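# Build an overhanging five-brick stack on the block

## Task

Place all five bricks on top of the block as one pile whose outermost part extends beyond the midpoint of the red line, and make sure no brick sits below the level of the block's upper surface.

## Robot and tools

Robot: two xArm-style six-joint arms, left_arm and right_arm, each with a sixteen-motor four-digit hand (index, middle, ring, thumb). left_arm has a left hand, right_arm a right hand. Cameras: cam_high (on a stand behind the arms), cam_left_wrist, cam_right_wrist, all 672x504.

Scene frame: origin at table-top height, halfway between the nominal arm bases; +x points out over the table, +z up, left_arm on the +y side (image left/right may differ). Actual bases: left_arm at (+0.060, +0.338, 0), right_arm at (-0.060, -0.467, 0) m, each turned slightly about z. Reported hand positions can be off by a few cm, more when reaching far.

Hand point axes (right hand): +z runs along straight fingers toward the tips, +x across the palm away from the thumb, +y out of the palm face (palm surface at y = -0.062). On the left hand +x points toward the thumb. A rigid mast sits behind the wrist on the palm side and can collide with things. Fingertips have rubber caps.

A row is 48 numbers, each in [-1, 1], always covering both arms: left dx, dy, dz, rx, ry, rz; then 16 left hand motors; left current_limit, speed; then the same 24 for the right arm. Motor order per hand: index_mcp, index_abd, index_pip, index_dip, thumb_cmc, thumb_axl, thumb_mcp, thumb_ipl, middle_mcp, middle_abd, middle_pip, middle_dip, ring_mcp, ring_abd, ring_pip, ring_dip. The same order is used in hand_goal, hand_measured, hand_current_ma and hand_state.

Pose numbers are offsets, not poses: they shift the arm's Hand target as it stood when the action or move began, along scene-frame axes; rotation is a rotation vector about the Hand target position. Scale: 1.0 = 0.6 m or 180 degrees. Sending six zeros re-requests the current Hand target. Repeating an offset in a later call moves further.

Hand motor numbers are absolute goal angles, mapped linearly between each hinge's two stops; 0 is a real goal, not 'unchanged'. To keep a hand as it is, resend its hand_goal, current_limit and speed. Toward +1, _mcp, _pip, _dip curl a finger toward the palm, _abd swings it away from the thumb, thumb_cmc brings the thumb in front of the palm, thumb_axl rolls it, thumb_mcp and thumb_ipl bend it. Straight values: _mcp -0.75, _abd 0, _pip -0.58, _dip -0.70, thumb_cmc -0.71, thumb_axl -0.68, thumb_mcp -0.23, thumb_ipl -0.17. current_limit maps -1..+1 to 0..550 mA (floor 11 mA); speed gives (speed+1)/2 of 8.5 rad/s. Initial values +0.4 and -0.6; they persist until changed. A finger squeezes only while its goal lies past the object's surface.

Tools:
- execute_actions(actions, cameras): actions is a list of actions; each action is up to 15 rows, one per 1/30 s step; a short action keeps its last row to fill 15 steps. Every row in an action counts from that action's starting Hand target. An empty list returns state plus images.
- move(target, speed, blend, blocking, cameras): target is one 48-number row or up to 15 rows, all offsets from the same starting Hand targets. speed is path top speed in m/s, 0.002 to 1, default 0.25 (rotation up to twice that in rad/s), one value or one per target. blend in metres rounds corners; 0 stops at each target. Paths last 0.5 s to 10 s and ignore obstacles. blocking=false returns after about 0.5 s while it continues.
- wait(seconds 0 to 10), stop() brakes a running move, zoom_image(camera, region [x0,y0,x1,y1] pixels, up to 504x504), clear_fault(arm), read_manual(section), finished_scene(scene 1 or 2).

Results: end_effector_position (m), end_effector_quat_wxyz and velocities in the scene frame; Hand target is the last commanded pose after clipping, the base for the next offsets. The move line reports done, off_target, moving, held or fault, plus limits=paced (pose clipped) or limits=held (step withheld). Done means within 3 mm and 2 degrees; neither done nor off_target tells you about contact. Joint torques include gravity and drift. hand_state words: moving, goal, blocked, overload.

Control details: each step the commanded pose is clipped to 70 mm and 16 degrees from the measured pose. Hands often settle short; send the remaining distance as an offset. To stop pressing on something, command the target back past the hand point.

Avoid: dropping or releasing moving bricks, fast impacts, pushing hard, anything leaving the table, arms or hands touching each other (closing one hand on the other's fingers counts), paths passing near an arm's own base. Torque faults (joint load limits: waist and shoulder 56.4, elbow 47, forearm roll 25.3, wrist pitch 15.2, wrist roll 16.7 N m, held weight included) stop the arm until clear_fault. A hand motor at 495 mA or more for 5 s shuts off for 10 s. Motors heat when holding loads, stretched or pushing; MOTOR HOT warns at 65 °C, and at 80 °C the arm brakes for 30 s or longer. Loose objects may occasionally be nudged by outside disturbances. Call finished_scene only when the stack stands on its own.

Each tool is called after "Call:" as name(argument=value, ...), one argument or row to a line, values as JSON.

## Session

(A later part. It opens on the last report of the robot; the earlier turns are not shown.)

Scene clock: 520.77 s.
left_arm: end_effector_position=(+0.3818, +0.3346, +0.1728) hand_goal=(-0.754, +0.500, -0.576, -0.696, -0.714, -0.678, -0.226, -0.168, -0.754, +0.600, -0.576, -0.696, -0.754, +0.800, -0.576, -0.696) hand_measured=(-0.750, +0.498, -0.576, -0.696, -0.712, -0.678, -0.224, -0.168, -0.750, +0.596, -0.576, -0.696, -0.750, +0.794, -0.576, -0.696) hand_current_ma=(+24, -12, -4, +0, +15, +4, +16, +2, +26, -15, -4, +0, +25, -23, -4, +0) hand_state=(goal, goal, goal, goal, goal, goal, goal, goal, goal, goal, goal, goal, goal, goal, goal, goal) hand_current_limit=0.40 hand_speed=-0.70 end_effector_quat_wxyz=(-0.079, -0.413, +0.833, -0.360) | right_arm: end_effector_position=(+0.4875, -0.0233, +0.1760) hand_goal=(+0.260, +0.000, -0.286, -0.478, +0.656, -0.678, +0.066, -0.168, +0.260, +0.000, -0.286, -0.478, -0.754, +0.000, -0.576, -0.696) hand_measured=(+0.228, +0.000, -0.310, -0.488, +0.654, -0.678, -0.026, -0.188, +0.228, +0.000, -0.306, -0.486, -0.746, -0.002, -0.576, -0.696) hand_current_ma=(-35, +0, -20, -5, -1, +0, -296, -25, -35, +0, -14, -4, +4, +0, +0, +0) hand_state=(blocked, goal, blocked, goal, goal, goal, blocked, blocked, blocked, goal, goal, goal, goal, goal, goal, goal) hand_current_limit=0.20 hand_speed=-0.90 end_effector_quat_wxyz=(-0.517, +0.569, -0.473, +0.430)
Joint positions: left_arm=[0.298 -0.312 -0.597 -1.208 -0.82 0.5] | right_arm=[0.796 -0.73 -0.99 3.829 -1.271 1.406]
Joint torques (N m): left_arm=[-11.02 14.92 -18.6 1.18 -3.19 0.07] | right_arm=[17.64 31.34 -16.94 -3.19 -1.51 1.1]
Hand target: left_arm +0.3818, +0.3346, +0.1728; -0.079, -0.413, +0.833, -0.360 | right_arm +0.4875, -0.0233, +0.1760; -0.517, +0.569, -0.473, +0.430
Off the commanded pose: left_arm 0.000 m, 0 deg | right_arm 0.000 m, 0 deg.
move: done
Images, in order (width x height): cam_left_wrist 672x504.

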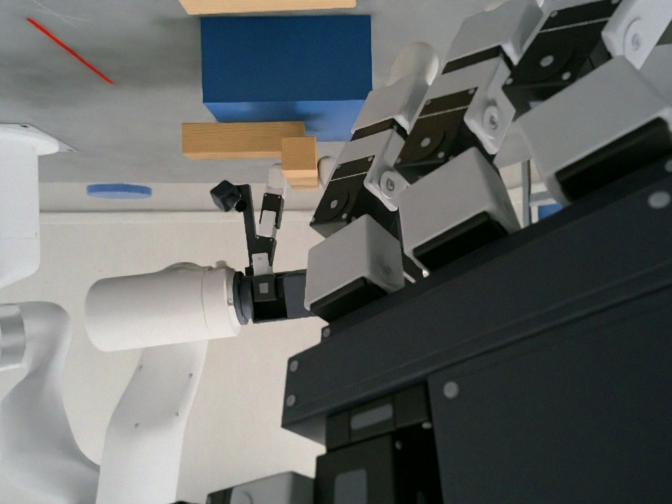

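Call:
move(
  target=[0,0,0,0,0,0,-0.754,0.5,-0.576,-0.696,-0.714,-0.678,-0.226,-0.168,-0.754,0.6,-0.576,-0.696,-0.754,0.8,-0.576,-0.696,0.4,-0.7, 0,0,0,0,0,0,0.22,0,-0.3,-0.48,0.657,-0.678,-0.04,-0.18,0.22,0,-0.3,-0.48,-0.754,0,-0.576,-0.696,0.2,-0.95],
  speed=0.03,
)

Call:
move(
  target=[0,0,0,0,0,0,-0.754,0.5,-0.576,-0.696,-0.714,-0.678,-0.226,-0.168,-0.754,0.6,-0.576,-0.696,-0.754,0.8,-0.576,-0.696,0.4,-0.7, 0,0,0,0,0,0,0.14,0,-0.285,-0.478,0.657,-0.678,-0.15,-0.168,0.14,0,-0.285,-0.478,-0.754,0,-0.576,-0.696,0.4,-0.93],
  speed=0.03,
  cameras=["cam_left_wrist","cam_high"],
)

Call:
zoom_image(
  camera="cam_left_wrist",
  region=[170, 90, 340, 240],
)

Scene clock: 523.73 s.
left_arm: end_effector_position=(+0.3818, +0.3346, +0.1728) hand_goal=(-0.754, +0.500, -0.576, -0.696, -0.714, -0.678, -0.226, -0.168, -0.754, +0.600, -0.576, -0.696, -0.754, +0.800, -0.576, -0.696) hand_measured=(-0.750, +0.498, -0.576, -0.696, -0.712, -0.678, -0.224, -0.168, -0.750, +0.596, -0.576, -0.696, -0.750, +0.794, -0.576, -0.696) hand_current_ma=(+24, -12, -4, +0, +15, +4, +16, +2, +26, -15, -4, +0, +25, -23, -4, +0) hand_state=(goal, goal, goal, goal, goal, goal, goal, goal, goal, goal, goal, goal, goal, goal, goal, goal) hand_current_limit=0.40 hand_speed=-0.70 end_effector_quat_wxyz=(-0.079, -0.413, +0.833, -0.360) | right_arm: end_effector_position=(+0.4874, -0.0233, +0.1759) hand_goal=(+0.220, +0.000, -0.300, -0.480, +0.656, -0.678, -0.040, -0.180, +0.220, +0.000, -0.300, -0.480, -0.754, +0.000, -0.576, -0.696) hand_measured=(+0.218, +0.000, -0.312, -0.488, +0.654, -0.678, -0.020, -0.192, +0.218, +0.000, -0.308, -0.486, -0.746, -0.002, -0.576, -0.696) hand_current_ma=(-1, +0, -7, -3, +0, +0, -25, -11, +0, +0, -4, -2, +4, +0, +0, +0) hand_state=(goal, goal, goal, goal, goal, goal, moving, goal, goal, goal, goal, goal, goal, goal, goal, goal) hand_current_limit=0.20 hand_speed=-0.95 end_effector_quat_wxyz=(-0.517, +0.569, -0.473, +0.430)
Joint positions: left_arm=[0.298 -0.312 -0.597 -1.208 -0.82 0.5] | right_arm=[0.796 -0.73 -0.99 3.829 -1.271 1.406]
Joint torques (N m): left_arm=[-11.48 15.32 -18.89 1.13 -2.98 0.19] | right_arm=[14.88 37.49 -9.79 -3.09 -0.37 0.54]
Hand target: left_arm +0.3818, +0.3346, +0.1728; -0.079, -0.413, +0.833, -0.360 | right_arm +0.4875, -0.0233, +0.1760; -0.517, +0.569, -0.473, +0.430
Off the commanded pose: left_arm 0.000 m, 0 deg | right_arm 0.000 m, 0 deg.
move: done

Scene clock: 524.73 s.
left_arm: end_effector_position=(+0.3818, +0.3346, +0.1728) hand_goal=(-0.754, +0.500, -0.576, -0.696, -0.714, -0.678, -0.226, -0.168, -0.754, +0.600, -0.576, -0.696, -0.754, +0.800, -0.576, -0.696) hand_measured=(-0.750, +0.498, -0.576, -0.696, -0.712, -0.678, -0.224, -0.168, -0.750, +0.596, -0.576, -0.696, -0.750, +0.794, -0.576, -0.696) hand_current_ma=(+24, -12, -4, +0, +15, +4, +16, +2, +26, -15, -4, +0, +25, -23, -4, +0) hand_state=(goal, goal, goal, goal, goal, goal, goal, goal, goal, goal, goal, goal, goal, goal, goal, goal) hand_current_limit=0.40 hand_speed=-0.70 end_effector_quat_wxyz=(-0.079, -0.413, +0.833, -0.360) | right_arm: end_effector_position=(+0.4875, -0.0233, +0.1759) hand_goal=(+0.140, +0.000, -0.286, -0.478, +0.656, -0.678, -0.150, -0.168, +0.140, +0.000, -0.286, -0.478, -0.754, +0.000, -0.576, -0.696) hand_measured=(+0.146, +0.000, -0.290, -0.482, +0.654, -0.678, -0.148, -0.170, +0.148, +0.000, -0.288, -0.480, -0.746, -0.002, -0.576, -0.696) hand_current_ma=(+2, +0, -1, -1, +0, +0, +1, -1, +4, +0, +0, -1, +4, +0, +0, +0) hand_state=(goal, goal, goal, goal, goal, goal, goal, goal, goal, goal, goal, goal, goal, goal, goal, goal) hand_current_limit=0.40 hand_speed=-0.93 end_effector_quat_wxyz=(-0.517, +0.569, -0.473, +0.430)
Joint positions: left_arm=[0.298 -0.312 -0.597 -1.208 -0.82 0.5] | right_arm=[0.796 -0.73 -0.99 3.829 -1.271 1.406]
Joint torques (N m): left_arm=[-10.68 14.26 -18.14 1.16 -2.92 0.37] | right_arm=[14.26 48.9 -9.81 -3.35 -1.99 0.38]
Hand target: left_arm +0.3818, +0.3346, +0.1728; -0.079, -0.413, +0.833, -0.360 | right_arm +0.4875, -0.0233, +0.1760; -0.517, +0.569, -0.473, +0.430
Off the commanded pose: left_arm 0.000 m, 0 deg | right_arm 0.000 m, 0 deg.
move: done
Images, in order (width x height): cam_high 672x504, cam_left_wrist 672x504.

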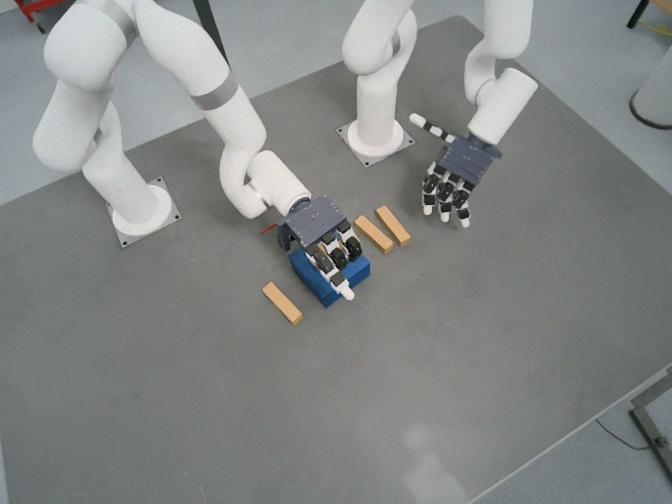

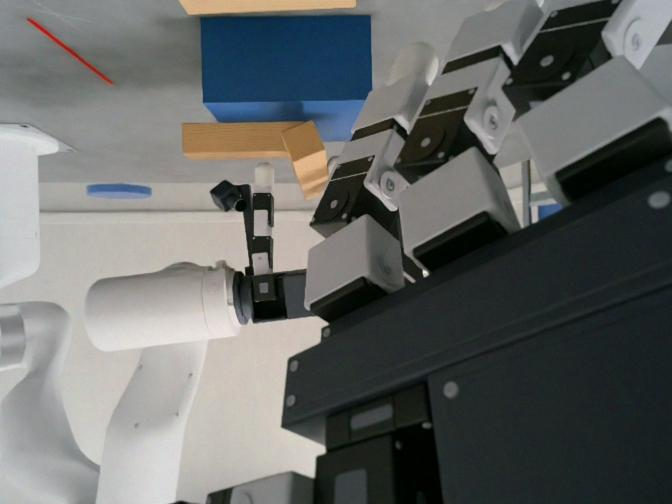

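Scaled by 2.965.

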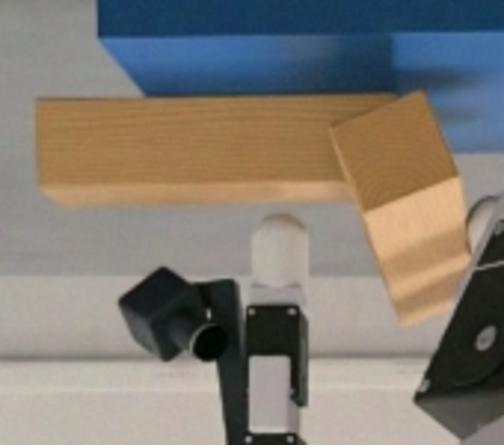

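Call:
zoom_image(
  camera="cam_high",
  region=[270, 180, 390, 310],
)

Scaled by 3.877.

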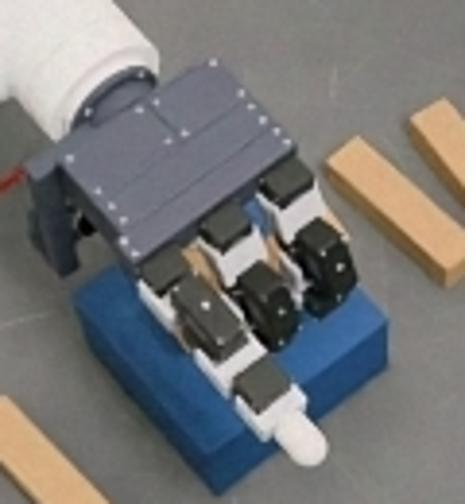

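Call:
move(
  target=[0,0,0,0,0,0,-0.754,0.5,-0.576,-0.696,-0.714,-0.678,-0.226,-0.168,-0.754,0.6,-0.576,-0.696,-0.754,0.8,-0.576,-0.696,0.4,-0.7, 0,0,0,0,0,0,0.22,0,-0.285,-0.478,0.657,-0.678,-0.04,-0.168,0.22,0,-0.285,-0.478,-0.754,0,-0.576,-0.696,0.2,-0.95],
  speed=0.03,
  cameras=["cam_left_wrist","cam_high"],
)

Call:
zoom_image(
  camera="cam_left_wrist",
  region=[170, 90, 340, 240],
)

Scene clock: 530.70 s.
left_arm: end_effector_position=(+0.3818, +0.3346, +0.1728) hand_goal=(-0.754, +0.500, -0.576, -0.696, -0.714, -0.678, -0.226, -0.168, -0.754, +0.600, -0.576, -0.696, -0.754, +0.800, -0.576, -0.696) hand_measured=(-0.750, +0.498, -0.576, -0.696, -0.712, -0.678, -0.224, -0.168, -0.750, +0.596, -0.576, -0.696, -0.750, +0.794, -0.576, -0.696) hand_current_ma=(+24, -12, -4, +0, +15, +4, +16, +2, +26, -15, -4, +0, +25, -23, -4, +0) hand_state=(goal, goal, goal, goal, goal, goal, goal, goal, goal, goal, goal, goal, goal, goal, goal, goal) hand_current_limit=0.40 hand_speed=-0.70 end_effector_quat_wxyz=(-0.079, -0.413, +0.833, -0.360) | right_arm: end_effector_position=(+0.4875, -0.0233, +0.1760) hand_goal=(+0.220, +0.000, -0.286, -0.478, +0.656, -0.678, -0.040, -0.168, +0.220, +0.000, -0.286, -0.478, -0.754, +0.000, -0.576, -0.696) hand_measured=(+0.218, +0.000, -0.290, -0.482, +0.656, -0.678, -0.060, -0.170, +0.220, +0.000, -0.288, -0.480, -0.746, -0.002, -0.576, -0.696) hand_current_ma=(-1, +0, -1, -1, +0, +0, -22, -1, +0, +0, +0, -1, +4, +0, +0, +0) hand_state=(goal, goal, goal, goal, goal, goal, goal, goal, goal, goal, goal, goal, goal, goal, goal, goal) hand_current_limit=0.20 hand_speed=-0.95 end_effector_quat_wxyz=(-0.517, +0.569, -0.473, +0.430)
Joint positions: left_arm=[0.298 -0.312 -0.597 -1.208 -0.82 0.5] | right_arm=[0.796 -0.73 -0.99 3.829 -1.271 1.406]
Joint torques (N m): left_arm=[-10.9 15.07 -18.24 1.11 -2.6 0.67] | right_arm=[11.92 54.24 -9.62 -2.77 -1.88 -0.61]
Hand target: left_arm +0.3818, +0.3346, +0.1728; -0.079, -0.413, +0.833, -0.360 | right_arm +0.4875, -0.0233, +0.1760; -0.517, +0.569, -0.473, +0.430
Off the commanded pose: left_arm 0.000 m, 0 deg | right_arm 0.000 m, 0 deg.
move: done
Images, in order (width x height): cam_high 672x504, cam_left_wrist 672x504.

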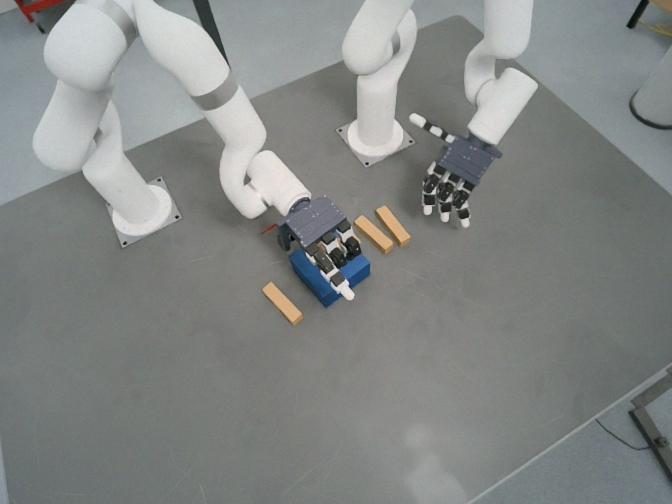

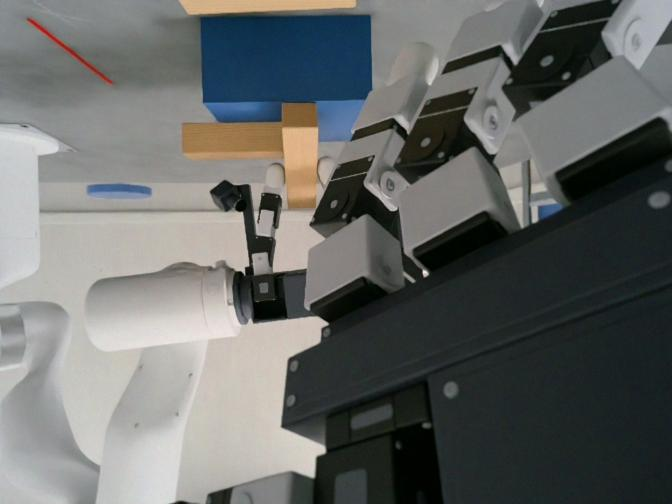

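Scaled by 2.965.

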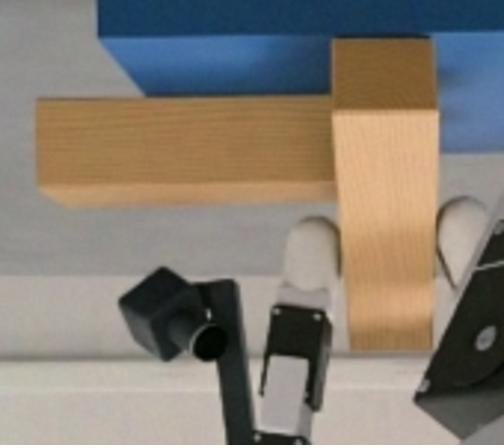

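Call:
move(
  target=[
    [0,0,0,0,0,0,-0.754,0.5,-0.576,-0.696,-0.714,-0.678,-0.226,-0.168,-0.754,0.6,-0.576,-0.696,-0.754,0.8,-0.576,-0.696,0.4,-0.7, 0,0,0,0,0,0,0.2,0,-0.285,-0.478,0.657,-0.678,-0.08,-0.168,0.2,0,-0.285,-0.478,-0.754,0,-0.576,-0.696,0.2,-0.95],
    [0,0,0,0,0,0,-0.754,0.5,-0.576,-0.696,-0.714,-0.678,-0.226,-0.168,-0.754,0.6,-0.576,-0.696,-0.754,0.8,-0.576,-0.696,0.4,-0.7, -0.0093,0.0508,-0.013,-0.1584,-0.0293,0,0.2,0,-0.285,-0.478,0.657,-0.678,-0.08,-0.168,0.2,0,-0.285,-0.478,-0.754,0,-0.576,-0.696,0.2,-0.95],
  ],
  speed=0.05,
  cameras=["cam_left_wrist","cam_high"],
)

Call:
zoom_image(
  camera="cam_left_wrist",
  region=[170, 90, 340, 240],
)

Scene clock: 551.97 s.
left_arm: end_effector_position=(+0.3818, +0.3346, +0.1728) hand_goal=(-0.754, +0.500, -0.576, -0.696, -0.714, -0.678, -0.226, -0.168, -0.754, +0.600, -0.576, -0.696, -0.754, +0.800, -0.576, -0.696) hand_measured=(-0.750, +0.498, -0.576, -0.696, -0.712, -0.678, -0.224, -0.168, -0.750, +0.596, -0.576, -0.696, -0.750, +0.794, -0.576, -0.696) hand_current_ma=(+24, -12, -4, +0, +15, +4, +16, +2, +26, -15, -4, +0, +25, -23, -4, +0) hand_state=(goal, goal, goal, goal, goal, goal, goal, goal, goal, goal, goal, goal, goal, goal, goal, goal) hand_current_limit=0.40 hand_speed=-0.70 end_effector_quat_wxyz=(-0.079, -0.413, +0.833, -0.360) | right_arm: end_effector_position=(+0.4819, +0.0071, +0.1682) hand_goal=(+0.200, +0.000, -0.286, -0.478, +0.656, -0.678, -0.080, -0.168, +0.200, +0.000, -0.286, -0.478, -0.754, +0.000, -0.576, -0.696) hand_measured=(+0.208, +0.000, -0.290, -0.480, +0.654, -0.678, -0.078, -0.170, +0.208, +0.000, -0.288, -0.480, -0.746, -0.002, -0.576, -0.696) hand_current_ma=(+3, +0, -1, -1, +0, +0, +0, -1, +3, +0, +0, -1, +4, +0, +0, +0) hand_state=(goal, goal, goal, goal, goal, goal, goal, goal, goal, goal, goal, goal, goal, goal, goal, goal) hand_current_limit=0.20 hand_speed=-0.95 end_effector_quat_wxyz=(-0.382, +0.659, -0.328, +0.559)
Joint positions: left_arm=[0.298 -0.312 -0.597 -1.208 -0.82 0.5] | right_arm=[0.914 -0.837 -1.17 4.011 -1.264 0.809]
Joint torques (N m): left_arm=[-11.65 15.73 -18.32 1.33 -2.07 0.61] | right_arm=[18.05 39.26 -19.65 1.97 -2.13 -1.26]
Hand target: left_arm +0.3818, +0.3346, +0.1728; -0.079, -0.413, +0.833, -0.360 | right_arm +0.4819, +0.0071, +0.1682; -0.382, +0.659, -0.328, +0.559
Off the commanded pose: left_arm 0.000 m, 0 deg | right_arm 0.000 m, 0 deg.
move: done
Images, in order (width x height): cam_high 672x504, cam_left_wrist 672x504.

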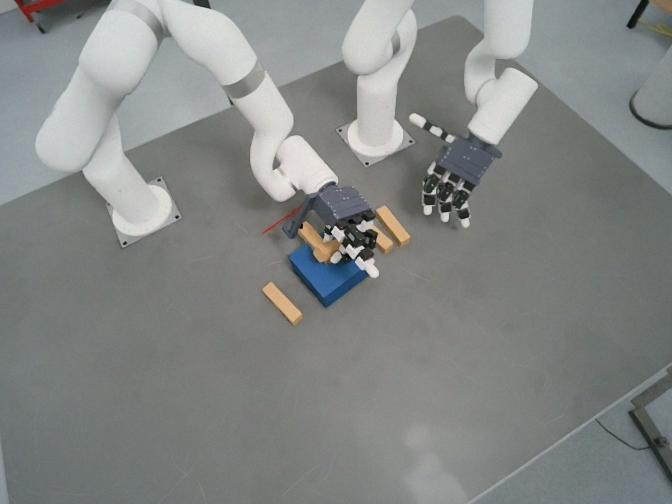

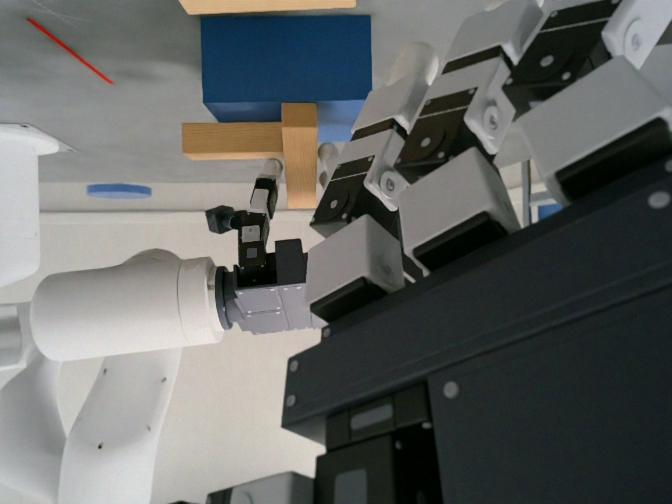

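Scaled by 2.965.

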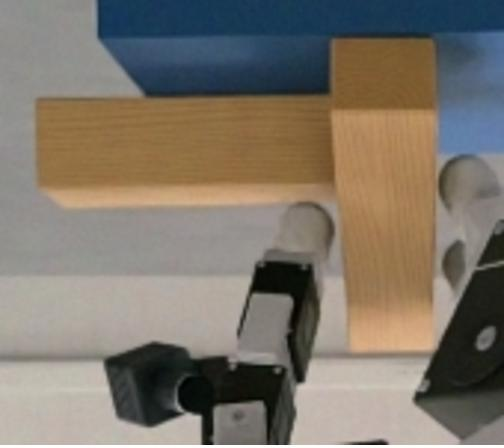

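Call:
zoom_image(
  camera="cam_high",
  region=[280, 180, 400, 310],
)

Scaled by 3.877.

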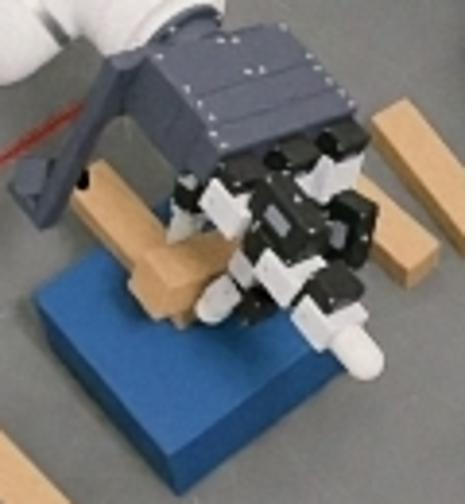

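Call:
move(
  target=[0,0,0,0,0,0,-0.754,0.5,-0.576,-0.696,-0.714,-0.678,-0.226,-0.168,-0.754,0.6,-0.576,-0.696,-0.754,0.8,-0.576,-0.696,0.4,-0.7, 0,0,0,0,0,0,0.26,0,-0.285,-0.478,0.657,-0.678,0.067,-0.168,0.26,0,-0.285,-0.478,-0.754,0,-0.576,-0.696,0.2,-0.93],
  speed=0.03,
)

Call:
move(
  target=[0,0,0,0,0,0,-0.754,0.5,-0.576,-0.696,-0.714,-0.678,-0.226,-0.168,-0.754,0.6,-0.576,-0.696,-0.754,0.8,-0.576,-0.696,0.4,-0.7, 0,0,0.05,0,0,0,0.26,0,-0.285,-0.478,0.657,-0.678,0.067,-0.168,0.26,0,-0.285,-0.478,-0.754,0,-0.576,-0.696,0.2,-0.93],
  speed=0.04,
  cameras=["cam_left_wrist","cam_high"],
)

Call:
zoom_image(
  camera="cam_left_wrist",
  region=[170, 90, 340, 240],
)

Scene clock: 555.93 s.
left_arm: end_effector_position=(+0.3818, +0.3346, +0.1728) hand_goal=(-0.754, +0.500, -0.576, -0.696, -0.714, -0.678, -0.226, -0.168, -0.754, +0.600, -0.576, -0.696, -0.754, +0.800, -0.576, -0.696) hand_measured=(-0.750, +0.498, -0.576, -0.696, -0.712, -0.678, -0.224, -0.168, -0.750, +0.596, -0.576, -0.696, -0.750, +0.794, -0.576, -0.696) hand_current_ma=(+24, -12, -4, +0, +15, +4, +16, +2, +26, -15, -4, +0, +25, -23, -4, +0) hand_state=(goal, goal, goal, goal, goal, goal, goal, goal, goal, goal, goal, goal, goal, goal, goal, goal) hand_current_limit=0.40 hand_speed=-0.70 end_effector_quat_wxyz=(-0.079, -0.413, +0.833, -0.360) | right_arm: end_effector_position=(+0.4819, +0.0071, +0.1682) hand_goal=(+0.260, +0.000, -0.286, -0.478, +0.656, -0.678, +0.066, -0.168, +0.260, +0.000, -0.286, -0.478, -0.754, +0.000, -0.576, -0.696) hand_measured=(+0.226, -0.004, -0.302, -0.484, +0.654, -0.678, -0.034, -0.188, +0.236, +0.000, -0.302, -0.486, -0.746, -0.002, -0.576, -0.696) hand_current_ma=(-42, -1, -12, -2, +0, +0, -329, -26, -23, +0, -11, -3, +4, +0, +0, +0) hand_state=(blocked, goal, goal, goal, goal, goal, moving, blocked, blocked, goal, goal, goal, goal, goal, goal, goal) hand_current_limit=0.20 hand_speed=-0.93 end_effector_quat_wxyz=(-0.382, +0.659, -0.328, +0.559)
Joint positions: left_arm=[0.298 -0.312 -0.597 -1.208 -0.82 0.5] | right_arm=[0.914 -0.837 -1.17 4.011 -1.264 0.809]
Joint torques (N m): left_arm=[-10.36 15.03 -18.15 0.96 -1.87 0.71] | right_arm=[16.57 39.5 -18.19 1.82 -1.94 -1.26]
Hand target: left_arm +0.3818, +0.3346, +0.1728; -0.079, -0.413, +0.833, -0.360 | right_arm +0.4819, +0.0071, +0.1682; -0.382, +0.659, -0.328, +0.559
Off the commanded pose: left_arm 0.000 m, 0 deg | right_arm 0.000 m, 0 deg.
move: done

Scene clock: 556.97 s.
left_arm: end_effector_position=(+0.3818, +0.3346, +0.1728) hand_goal=(-0.754, +0.500, -0.576, -0.696, -0.714, -0.678, -0.226, -0.168, -0.754, +0.600, -0.576, -0.696, -0.754, +0.800, -0.576, -0.696) hand_measured=(-0.750, +0.498, -0.576, -0.696, -0.712, -0.678, -0.224, -0.168, -0.750, +0.596, -0.576, -0.696, -0.750, +0.794, -0.576, -0.696) hand_current_ma=(+24, -12, -4, +0, +15, +4, +16, +2, +26, -15, -4, +0, +25, -23, -4, +0) hand_state=(goal, goal, goal, goal, goal, goal, goal, goal, goal, goal, goal, goal, goal, goal, goal, goal) hand_current_limit=0.40 hand_speed=-0.70 end_effector_quat_wxyz=(-0.079, -0.413, +0.833, -0.360) | right_arm: end_effector_position=(+0.4819, +0.0071, +0.1981) hand_goal=(+0.260, +0.000, -0.286, -0.478, +0.656, -0.678, +0.066, -0.168, +0.260, +0.000, -0.286, -0.478, -0.754, +0.000, -0.576, -0.696) hand_measured=(+0.226, -0.004, -0.310, -0.488, +0.652, -0.678, -0.030, -0.188, +0.236, -0.002, -0.302, -0.486, -0.746, -0.002, -0.576, -0.696) hand_current_ma=(-42, -1, -20, -5, -2, +0, -313, -26, -24, +0, -11, -3, +4, +0, +0, +0) hand_state=(blocked, goal, blocked, goal, goal, goal, blocked, blocked, blocked, goal, goal, goal, goal, goal, goal, goal) hand_current_limit=0.20 hand_speed=-0.93 end_effector_quat_wxyz=(-0.382, +0.659, -0.328, +0.559)
Joint positions: left_arm=[0.298 -0.312 -0.597 -1.208 -0.82 0.5] | right_arm=[0.914 -0.778 -1.157 4.023 -1.235 0.772]
Joint torques (N m): left_arm=[-11.05 16.68 -18.12 0.95 -1.76 0.63] | right_arm=[14.04 59.94 -11.08 1.79 0.04 -1.24]
Hand target: left_arm +0.3818, +0.3346, +0.1728; -0.079, -0.413, +0.833, -0.360 | right_arm +0.4819, +0.0071, +0.1982; -0.382, +0.659, -0.328, +0.559
Off the commanded pose: left_arm 0.000 m, 0 deg | right_arm 0.000 m, 0 deg.
move: done
Images, in order (width x height): cam_high 672x504, cam_left_wrist 672x504.

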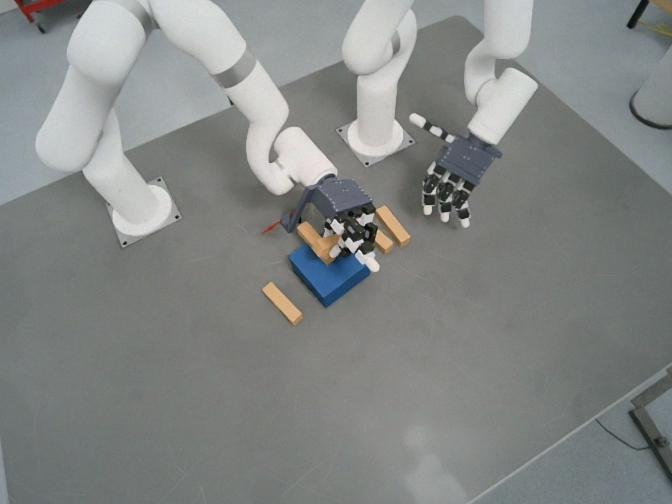

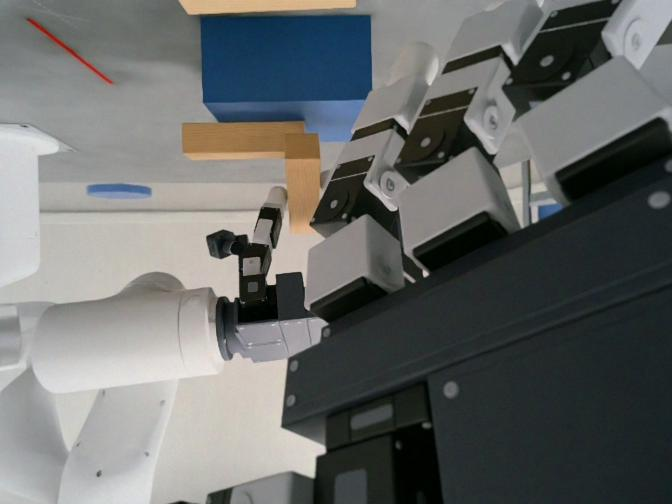

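Scaled by 2.965.

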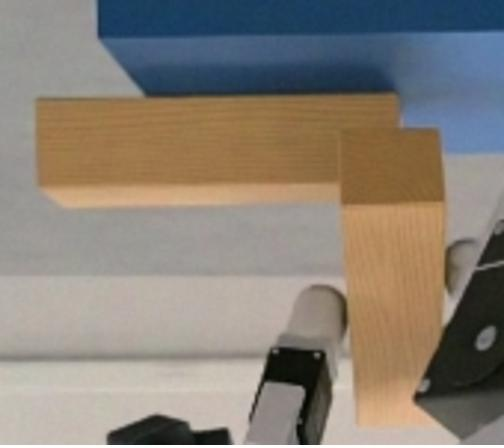

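Call:
move(
  target=[0,0,0,0,0,0,-0.754,0.5,-0.576,-0.696,-0.714,-0.678,-0.226,-0.168,-0.754,0.6,-0.576,-0.696,-0.754,0.8,-0.576,-0.696,0.4,-0.7, 0.0142,-0.0768,0,0.1584,0.0293,0,0.26,0,-0.285,-0.478,0.657,-0.678,0.067,-0.168,0.26,0,-0.285,-0.478,-0.754,0,-0.576,-0.696,0.2,-0.93],
  speed=0.06,
  cameras=["cam_left_wrist","cam_high"],
)

Call:
zoom_image(
  camera="cam_left_wrist",
  region=[170, 90, 340, 240],
)

Call:
zoom_image(
  camera="cam_high",
  region=[270, 180, 390, 310],
)

Scene clock: 564.90 s.
left_arm: end_effector_position=(+0.3818, +0.3346, +0.1728) hand_goal=(-0.754, +0.500, -0.576, -0.696, -0.714, -0.678, -0.226, -0.168, -0.754, +0.600, -0.576, -0.696, -0.754, +0.800, -0.576, -0.696) hand_measured=(-0.750, +0.498, -0.576, -0.696, -0.712, -0.678, -0.224, -0.168, -0.750, +0.596, -0.576, -0.696, -0.750, +0.794, -0.576, -0.696) hand_current_ma=(+24, -12, -4, +0, +15, +4, +16, +2, +26, -15, -4, +0, +25, -23, -4, +0) hand_state=(goal, goal, goal, goal, goal, goal, goal, goal, goal, goal, goal, goal, goal, goal, goal, goal) hand_current_limit=0.40 hand_speed=-0.70 end_effector_quat_wxyz=(-0.079, -0.413, +0.833, -0.360) | right_arm: end_effector_position=(+0.4904, -0.0389, +0.1982) hand_goal=(+0.260, +0.000, -0.286, -0.478, +0.656, -0.678, +0.066, -0.168, +0.260, +0.000, -0.286, -0.478, -0.754, +0.000, -0.576, -0.696) hand_measured=(+0.226, -0.004, -0.310, -0.488, +0.652, -0.678, -0.030, -0.188, +0.234, -0.002, -0.302, -0.486, -0.746, -0.002, -0.576, -0.696) hand_current_ma=(-42, -1, -20, -5, -1, +0, -312, -26, -25, +0, -11, -3, +4, +0, +0, +0) hand_state=(blocked, goal, blocked, goal, goal, goal, blocked, blocked, blocked, goal, goal, goal, goal, goal, goal, goal) hand_current_limit=0.20 hand_speed=-0.93 end_effector_quat_wxyz=(-0.517, +0.569, -0.473, +0.430)
Joint positions: left_arm=[0.298 -0.312 -0.597 -1.208 -0.82 0.5] | right_arm=[0.771 -0.667 -0.953 3.809 -1.247 1.395]
Joint torques (N m): left_arm=[-10.6 15.85 -18.31 0.86 -1.34 0.56] | right_arm=[-15.57 54.35 -10.29 -3.17 -2.28 1.39]
Hand target: left_arm +0.3818, +0.3346, +0.1728; -0.079, -0.413, +0.833, -0.360 | right_arm +0.4904, -0.0389, +0.1982; -0.517, +0.569, -0.473, +0.430
Off the commanded pose: left_arm 0.000 m, 0 deg | right_arm 0.000 m, 0 deg.
move: done
Images, in order (width x height): cam_high 672x504, cam_left_wrist 672x504.

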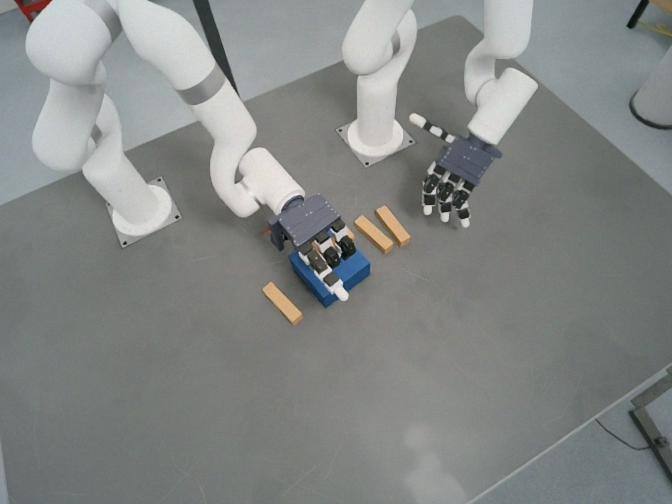

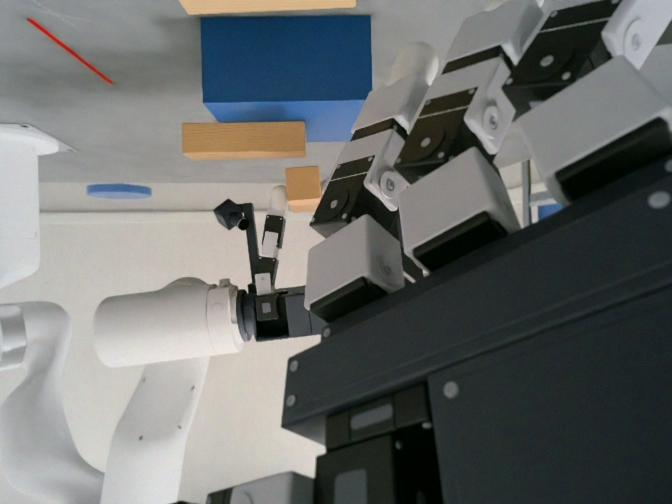

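Scaled by 2.965.

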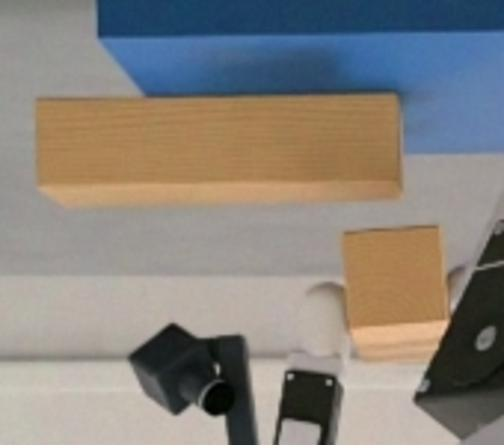

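Scaled by 3.877.

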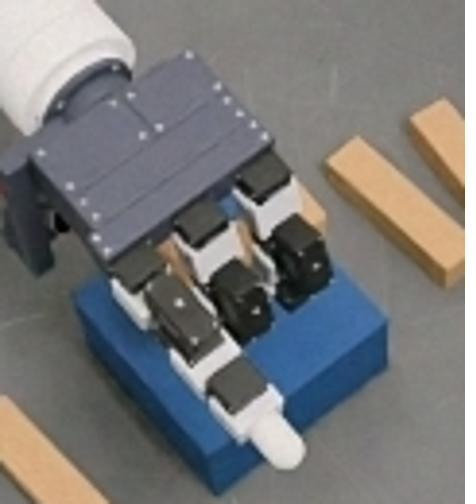

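Call:
zoom_image(
  camera="cam_high",
  region=[310, 200, 380, 280],
)

Scaled by 6.300.

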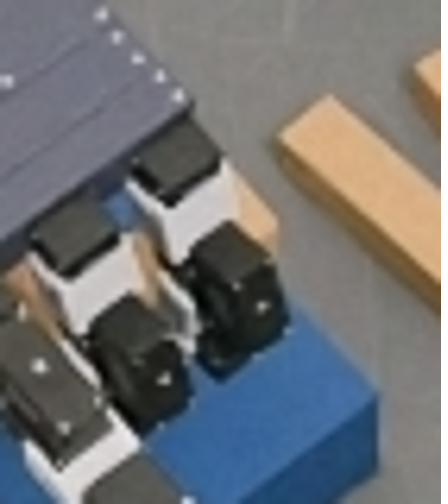

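Call:
move(
  target=[0,0,0,0,0,0,-0.754,0.5,-0.576,-0.696,-0.714,-0.678,-0.226,-0.168,-0.754,0.6,-0.576,-0.696,-0.754,0.8,-0.576,-0.696,0.4,-0.7, -0.0107,-0.002,-0.0185,0.00404,-0.02185,0,0.26,0,-0.285,-0.478,0.657,-0.678,0.067,-0.168,0.26,0,-0.285,-0.478,-0.754,0,-0.576,-0.696,0.2,-0.93],
  speed=0.05,
  cameras=["cam_left_wrist","cam_high"],
)

Call:
zoom_image(
  camera="cam_left_wrist",
  region=[240, 90, 340, 190],
)

Call:
zoom_image(
  camera="cam_high",
  region=[310, 200, 380, 280],
)

Scene clock: 573.23 s.
left_arm: end_effector_position=(+0.3818, +0.3346, +0.1728) hand_goal=(-0.754, +0.500, -0.576, -0.696, -0.714, -0.678, -0.226, -0.168, -0.754, +0.600, -0.576, -0.696, -0.754, +0.800, -0.576, -0.696) hand_measured=(-0.750, +0.498, -0.576, -0.696, -0.712, -0.678, -0.224, -0.168, -0.750, +0.596, -0.576, -0.696, -0.750, +0.794, -0.576, -0.696) hand_current_ma=(+24, -12, -4, +0, +15, +4, +16, +2, +26, -15, -4, +0, +25, -23, -4, +0) hand_state=(goal, goal, goal, goal, goal, goal, goal, goal, goal, goal, goal, goal, goal, goal, goal, goal) hand_current_limit=0.40 hand_speed=-0.70 end_effector_quat_wxyz=(-0.079, -0.413, +0.833, -0.360) | right_arm: end_effector_position=(+0.4840, -0.0401, +0.1871) hand_goal=(+0.260, +0.000, -0.286, -0.478, +0.656, -0.678, +0.066, -0.168, +0.260, +0.000, -0.286, -0.478, -0.754, +0.000, -0.576, -0.696) hand_measured=(+0.226, -0.004, -0.310, -0.488, +0.652, -0.678, -0.030, -0.188, +0.234, -0.002, -0.302, -0.486, -0.746, -0.002, -0.576, -0.696) hand_current_ma=(-42, -1, -20, -5, -1, +0, -311, -26, -25, +0, -11, -3, +4, +0, +0, +0) hand_state=(blocked, goal, blocked, goal, goal, goal, blocked, blocked, blocked, goal, goal, goal, goal, goal, goal, goal) hand_current_limit=0.20 hand_speed=-0.93 end_effector_quat_wxyz=(+0.537, -0.551, +0.458, -0.446)
Joint positions: left_arm=[0.298 -0.312 -0.597 -1.208 -0.82 0.5] | right_arm=[0.787 -0.709 -0.932 3.803 -1.368 1.434]
Joint torques (N m): left_arm=[-10.77 15.64 -18.01 1 -1.06 0.59] | right_arm=[19.02 34.71 -9.29 -3.75 -2.28 1.39]
Hand target: left_arm +0.3818, +0.3346, +0.1728; -0.079, -0.413, +0.833, -0.360 | right_arm +0.4840, -0.0401, +0.1871; +0.537, -0.551, +0.458, -0.446
Off the commanded pose: left_arm 0.000 m, 0 deg | right_arm 0.000 m, 0 deg.
move: done
Images, in order (width x height): cam_high 672x504, cam_left_wrist 672x504.

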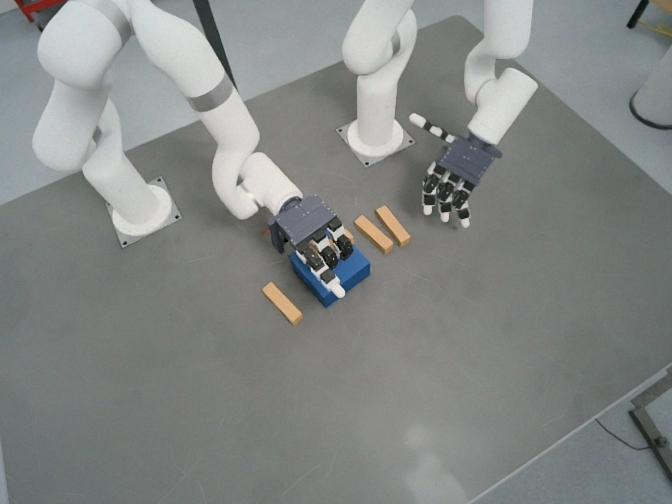

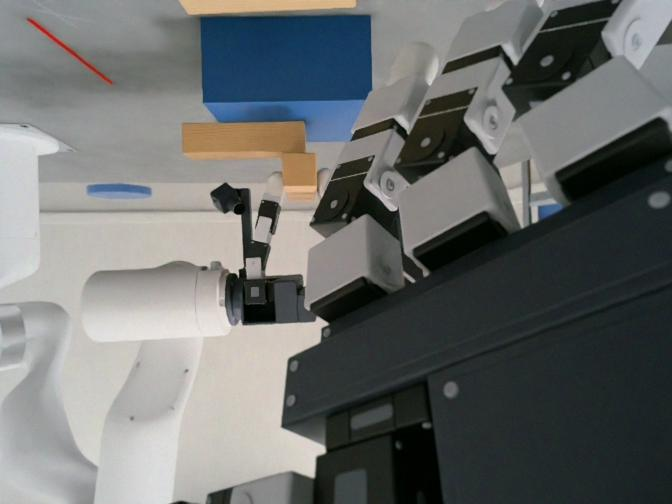

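Scaled by 5.040.

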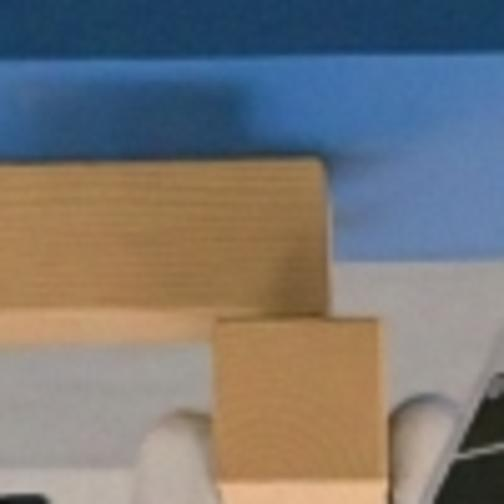

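Scaled by 6.300.

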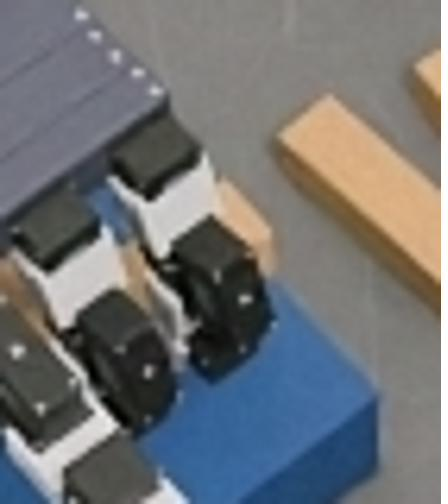

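Call:
move(
  target=[0,0,0,0,0,0,-0.754,0.5,-0.576,-0.696,-0.714,-0.678,-0.226,-0.168,-0.754,0.6,-0.576,-0.696,-0.754,0.8,-0.576,-0.696,0.4,-0.7, -0.0008,-0.0001,-0.0135,0,0,0,0.26,0,-0.285,-0.478,0.657,-0.678,0.067,-0.168,0.26,0,-0.285,-0.478,-0.754,0,-0.576,-0.696,0.2,-0.93],
  speed=0.03,
  cameras=["cam_left_wrist"],
)

Call:
zoom_image(
  camera="cam_left_wrist",
  region=[240, 90, 340, 190],
)

Scene clock: 576.60 s.
left_arm: end_effector_position=(+0.3818, +0.3346, +0.1728) hand_goal=(-0.754, +0.500, -0.576, -0.696, -0.714, -0.678, -0.226, -0.168, -0.754, +0.600, -0.576, -0.696, -0.754, +0.800, -0.576, -0.696) hand_measured=(-0.750, +0.498, -0.576, -0.696, -0.712, -0.678, -0.224, -0.168, -0.750, +0.596, -0.576, -0.696, -0.750, +0.794, -0.576, -0.696) hand_current_ma=(+24, -12, -4, +0, +15, +4, +16, +2, +26, -15, -4, +0, +25, -23, -4, +0) hand_state=(goal, goal, goal, goal, goal, goal, goal, goal, goal, goal, goal, goal, goal, goal, goal, goal) hand_current_limit=0.40 hand_speed=-0.70 end_effector_quat_wxyz=(-0.079, -0.413, +0.833, -0.360) | right_arm: end_effector_position=(+0.4835, -0.0402, +0.1790) hand_goal=(+0.260, +0.000, -0.286, -0.478, +0.656, -0.678, +0.066, -0.168, +0.260, +0.000, -0.286, -0.478, -0.754, +0.000, -0.576, -0.696) hand_measured=(+0.226, -0.004, -0.310, -0.488, +0.652, -0.678, -0.030, -0.188, +0.234, -0.002, -0.302, -0.486, -0.746, -0.002, -0.576, -0.696) hand_current_ma=(-42, -1, -20, -5, -1, +0, -311, -26, -25, +0, -11, -3, +4, +0, +0, +0) hand_state=(blocked, goal, blocked, goal, goal, goal, blocked, blocked, blocked, goal, goal, goal, goal, goal, goal, goal) hand_current_limit=0.20 hand_speed=-0.93 end_effector_quat_wxyz=(+0.537, -0.551, +0.458, -0.446)
Joint positions: left_arm=[0.298 -0.312 -0.597 -1.208 -0.82 0.5] | right_arm=[0.788 -0.727 -0.935 3.802 -1.379 1.443]
Joint torques (N m): left_arm=[-10.2 16.07 -17.83 0.79 -0.89 0.7] | right_arm=[18.83 33.73 -18.91 -3.27 -2.28 1.32]
Hand target: left_arm +0.3818, +0.3346, +0.1728; -0.079, -0.413, +0.833, -0.360 | right_arm +0.4835, -0.0402, +0.1790; +0.537, -0.551, +0.458, -0.446
Off the commanded pose: left_arm 0.000 m, 0 deg | right_arm 0.000 m, 0 deg.
move: done
Images, in order (width x height): cam_left_wrist 672x504.

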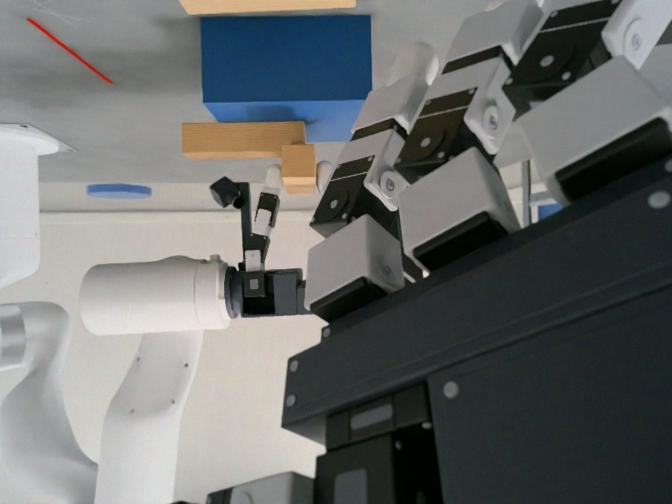

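Scaled by 5.040.

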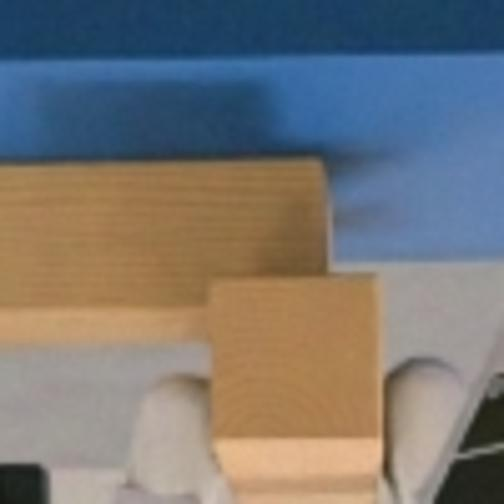

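Call:
move(
  target=[0,0,0,0,0,0,-0.754,0.5,-0.576,-0.696,-0.714,-0.678,-0.226,-0.168,-0.754,0.6,-0.576,-0.696,-0.754,0.8,-0.576,-0.696,0.4,-0.7, 0,0,-0.0045,0,0,0,0.26,0,-0.285,-0.478,0.657,-0.678,0.067,-0.168,0.26,0,-0.285,-0.478,-0.754,0,-0.576,-0.696,0.2,-0.93],
  speed=0.02,
  cameras=["cam_left_wrist"],
)

Call:
zoom_image(
  camera="cam_left_wrist",
  region=[240, 90, 340, 190],
)

Scene clock: 579.63 s.
left_arm: end_effector_position=(+0.3818, +0.3346, +0.1728) hand_goal=(-0.754, +0.500, -0.576, -0.696, -0.714, -0.678, -0.226, -0.168, -0.754, +0.600, -0.576, -0.696, -0.754, +0.800, -0.576, -0.696) hand_measured=(-0.750, +0.498, -0.576, -0.696, -0.712, -0.678, -0.224, -0.168, -0.750, +0.596, -0.576, -0.696, -0.750, +0.794, -0.576, -0.696) hand_current_ma=(+24, -12, -4, +0, +15, +4, +16, +2, +26, -15, -4, +0, +25, -23, -4, +0) hand_state=(goal, goal, goal, goal, goal, goal, goal, goal, goal, goal, goal, goal, goal, goal, goal, goal) hand_current_limit=0.40 hand_speed=-0.70 end_effector_quat_wxyz=(-0.079, -0.413, +0.833, -0.360) | right_arm: end_effector_position=(+0.4835, -0.0402, +0.1763) hand_goal=(+0.260, +0.000, -0.286, -0.478, +0.656, -0.678, +0.066, -0.168, +0.260, +0.000, -0.286, -0.478, -0.754, +0.000, -0.576, -0.696) hand_measured=(+0.226, -0.004, -0.310, -0.488, +0.652, -0.678, -0.030, -0.188, +0.234, -0.002, -0.302, -0.486, -0.746, -0.002, -0.576, -0.696) hand_current_ma=(-42, -1, -20, -5, -1, +0, -311, -26, -25, +0, -11, -3, +4, +0, +0, +0) hand_state=(blocked, goal, blocked, goal, goal, goal, blocked, blocked, blocked, goal, goal, goal, goal, goal, goal, goal) hand_current_limit=0.20 hand_speed=-0.93 end_effector_quat_wxyz=(+0.537, -0.551, +0.458, -0.446)
Joint positions: left_arm=[0.298 -0.312 -0.597 -1.208 -0.82 0.5] | right_arm=[0.788 -0.733 -0.937 3.801 -1.383 1.446]
Joint torques (N m): left_arm=[-11 15.05 -17.45 0.79 -0.63 0.66] | right_arm=[18.56 35.31 -18.63 -3.36 -2.4 1.38]
Hand target: left_arm +0.3818, +0.3346, +0.1728; -0.079, -0.413, +0.833, -0.360 | right_arm +0.4835, -0.0402, +0.1763; +0.537, -0.551, +0.458, -0.446
Off the commanded pose: left_arm 0.000 m, 0 deg | right_arm 0.000 m, 0 deg.
move: done
Images, in order (width x height): cam_left_wrist 672x504.

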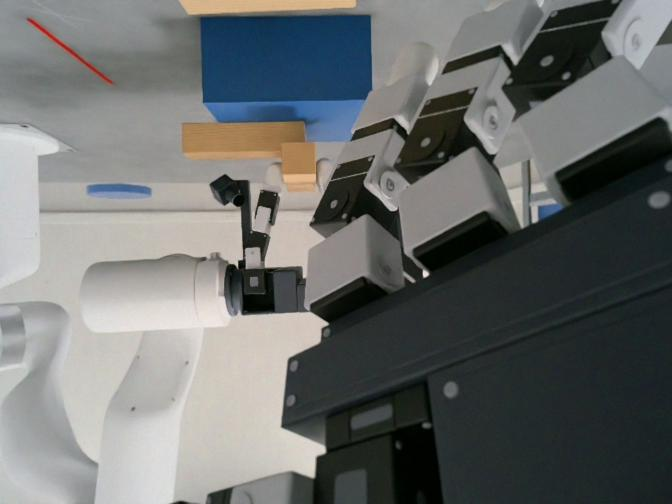

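Scaled by 5.040.

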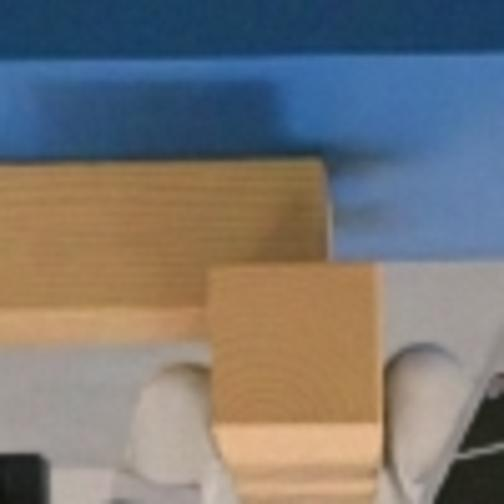

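Call:
move(
  target=[0,0,0,0,0,0,-0.754,0.5,-0.576,-0.696,-0.714,-0.678,-0.226,-0.168,-0.754,0.6,-0.576,-0.696,-0.754,0.8,-0.576,-0.696,0.4,-0.7, 0,0,-0.0022,0,0,0,0.26,0,-0.285,-0.478,0.657,-0.678,0.067,-0.168,0.26,0,-0.285,-0.478,-0.754,0,-0.576,-0.696,0.2,-0.93],
  speed=0.02,
)

Call:
move(
  target=[0,0,0,0,0,0,-0.754,0.5,-0.576,-0.696,-0.714,-0.678,-0.226,-0.168,-0.754,0.6,-0.576,-0.696,-0.754,0.8,-0.576,-0.696,0.4,-0.7, 0,0,-0.0012,0,0,0,0.26,0,-0.285,-0.478,0.657,-0.678,0.067,-0.168,0.26,0,-0.285,-0.478,-0.754,0,-0.576,-0.696,0.2,-0.93],
  speed=0.02,
  cameras=["cam_left_wrist"],
)

Call:
zoom_image(
  camera="cam_left_wrist",
  region=[240, 90, 340, 190],
)

Scene clock: 582.10 s.
left_arm: end_effector_position=(+0.3818, +0.3346, +0.1728) hand_goal=(-0.754, +0.500, -0.576, -0.696, -0.714, -0.678, -0.226, -0.168, -0.754, +0.600, -0.576, -0.696, -0.754, +0.800, -0.576, -0.696) hand_measured=(-0.750, +0.498, -0.576, -0.696, -0.712, -0.678, -0.224, -0.168, -0.750, +0.596, -0.576, -0.696, -0.750, +0.794, -0.576, -0.696) hand_current_ma=(+24, -12, -4, +0, +15, +4, +16, +2, +26, -15, -4, +0, +25, -23, -4, +0) hand_state=(goal, goal, goal, goal, goal, goal, goal, goal, goal, goal, goal, goal, goal, goal, goal, goal) hand_current_limit=0.40 hand_speed=-0.70 end_effector_quat_wxyz=(-0.079, -0.413, +0.833, -0.360) | right_arm: end_effector_position=(+0.4835, -0.0402, +0.1750) hand_goal=(+0.260, +0.000, -0.286, -0.478, +0.656, -0.678, +0.066, -0.168, +0.260, +0.000, -0.286, -0.478, -0.754, +0.000, -0.576, -0.696) hand_measured=(+0.226, -0.004, -0.310, -0.488, +0.652, -0.678, -0.030, -0.188, +0.234, -0.002, -0.302, -0.486, -0.746, -0.002, -0.576, -0.696) hand_current_ma=(-42, -1, -20, -5, -1, +0, -311, -26, -25, +0, -11, -3, +4, +0, +0, +0) hand_state=(blocked, goal, blocked, goal, goal, goal, blocked, blocked, blocked, goal, goal, goal, goal, goal, goal, goal) hand_current_limit=0.20 hand_speed=-0.93 end_effector_quat_wxyz=(+0.537, -0.551, +0.458, -0.446)
Joint positions: left_arm=[0.298 -0.312 -0.597 -1.208 -0.82 0.5] | right_arm=[0.788 -0.736 -0.938 3.801 -1.385 1.447]
Joint torques (N m): left_arm=[-10.74 15.97 -17.35 0.87 -0.52 0.67] | right_arm=[18.03 35.11 -18.48 -3.17 -2.2 1.39]
Hand target: left_arm +0.3818, +0.3346, +0.1728; -0.079, -0.413, +0.833, -0.360 | right_arm +0.4835, -0.0402, +0.1749; +0.537, -0.551, +0.458, -0.446
Off the commanded pose: left_arm 0.000 m, 0 deg | right_arm 0.000 m, 0 deg.
move: done

Scene clock: 582.80 s.
left_arm: end_effector_position=(+0.3818, +0.3346, +0.1728) hand_goal=(-0.754, +0.500, -0.576, -0.696, -0.714, -0.678, -0.226, -0.168, -0.754, +0.600, -0.576, -0.696, -0.754, +0.800, -0.576, -0.696) hand_measured=(-0.750, +0.498, -0.576, -0.696, -0.712, -0.678, -0.224, -0.168, -0.750, +0.596, -0.576, -0.696, -0.750, +0.794, -0.576, -0.696) hand_current_ma=(+24, -12, -4, +0, +15, +4, +16, +2, +26, -15, -4, +0, +25, -23, -4, +0) hand_state=(goal, goal, goal, goal, goal, goal, goal, goal, goal, goal, goal, goal, goal, goal, goal, goal) hand_current_limit=0.40 hand_speed=-0.70 end_effector_quat_wxyz=(-0.079, -0.413, +0.833, -0.360) | right_arm: end_effector_position=(+0.4835, -0.0402, +0.1743) hand_goal=(+0.260, +0.000, -0.286, -0.478, +0.656, -0.678, +0.066, -0.168, +0.260, +0.000, -0.286, -0.478, -0.754, +0.000, -0.576, -0.696) hand_measured=(+0.226, -0.004, -0.310, -0.488, +0.654, -0.678, -0.028, -0.188, +0.234, +0.000, -0.302, -0.486, -0.746, -0.002, -0.576, -0.696) hand_current_ma=(-42, -1, -20, -5, -1, +0, -302, -26, -27, +0, -11, -3, +4, +0, +0, +0) hand_state=(blocked, goal, blocked, goal, goal, goal, blocked, blocked, blocked, goal, goal, goal, goal, goal, goal, goal) hand_current_limit=0.20 hand_speed=-0.93 end_effector_quat_wxyz=(+0.537, -0.551, +0.458, -0.446)
Joint positions: left_arm=[0.298 -0.312 -0.597 -1.208 -0.82 0.5] | right_arm=[0.788 -0.738 -0.938 3.801 -1.386 1.448]
Joint torques (N m): left_arm=[-10.13 16.06 -17.65 0.55 -0.46 0.71] | right_arm=[17.68 29.67 -16.32 -3.3 -1.48 1.08]
Hand target: left_arm +0.3818, +0.3346, +0.1728; -0.079, -0.413, +0.833, -0.360 | right_arm +0.4835, -0.0402, +0.1742; +0.537, -0.551, +0.458, -0.446
Off the commanded pose: left_arm 0.000 m, 0 deg | right_arm 0.000 m, 0 deg.
move: done
Images, in order (width x height): cam_left_wrist 672x504.

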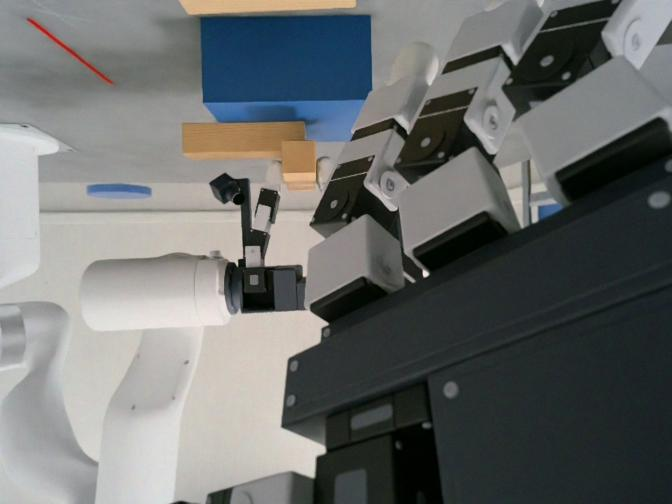

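Scaled by 5.040.

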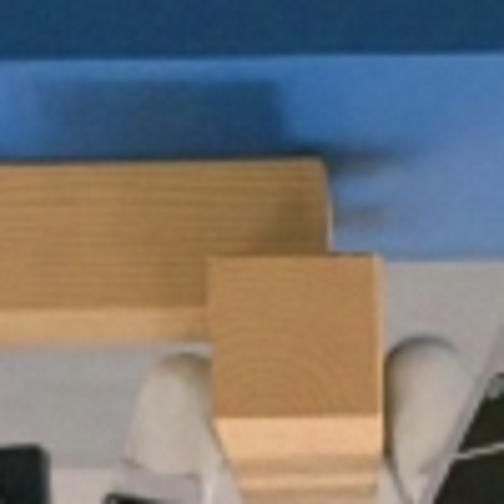

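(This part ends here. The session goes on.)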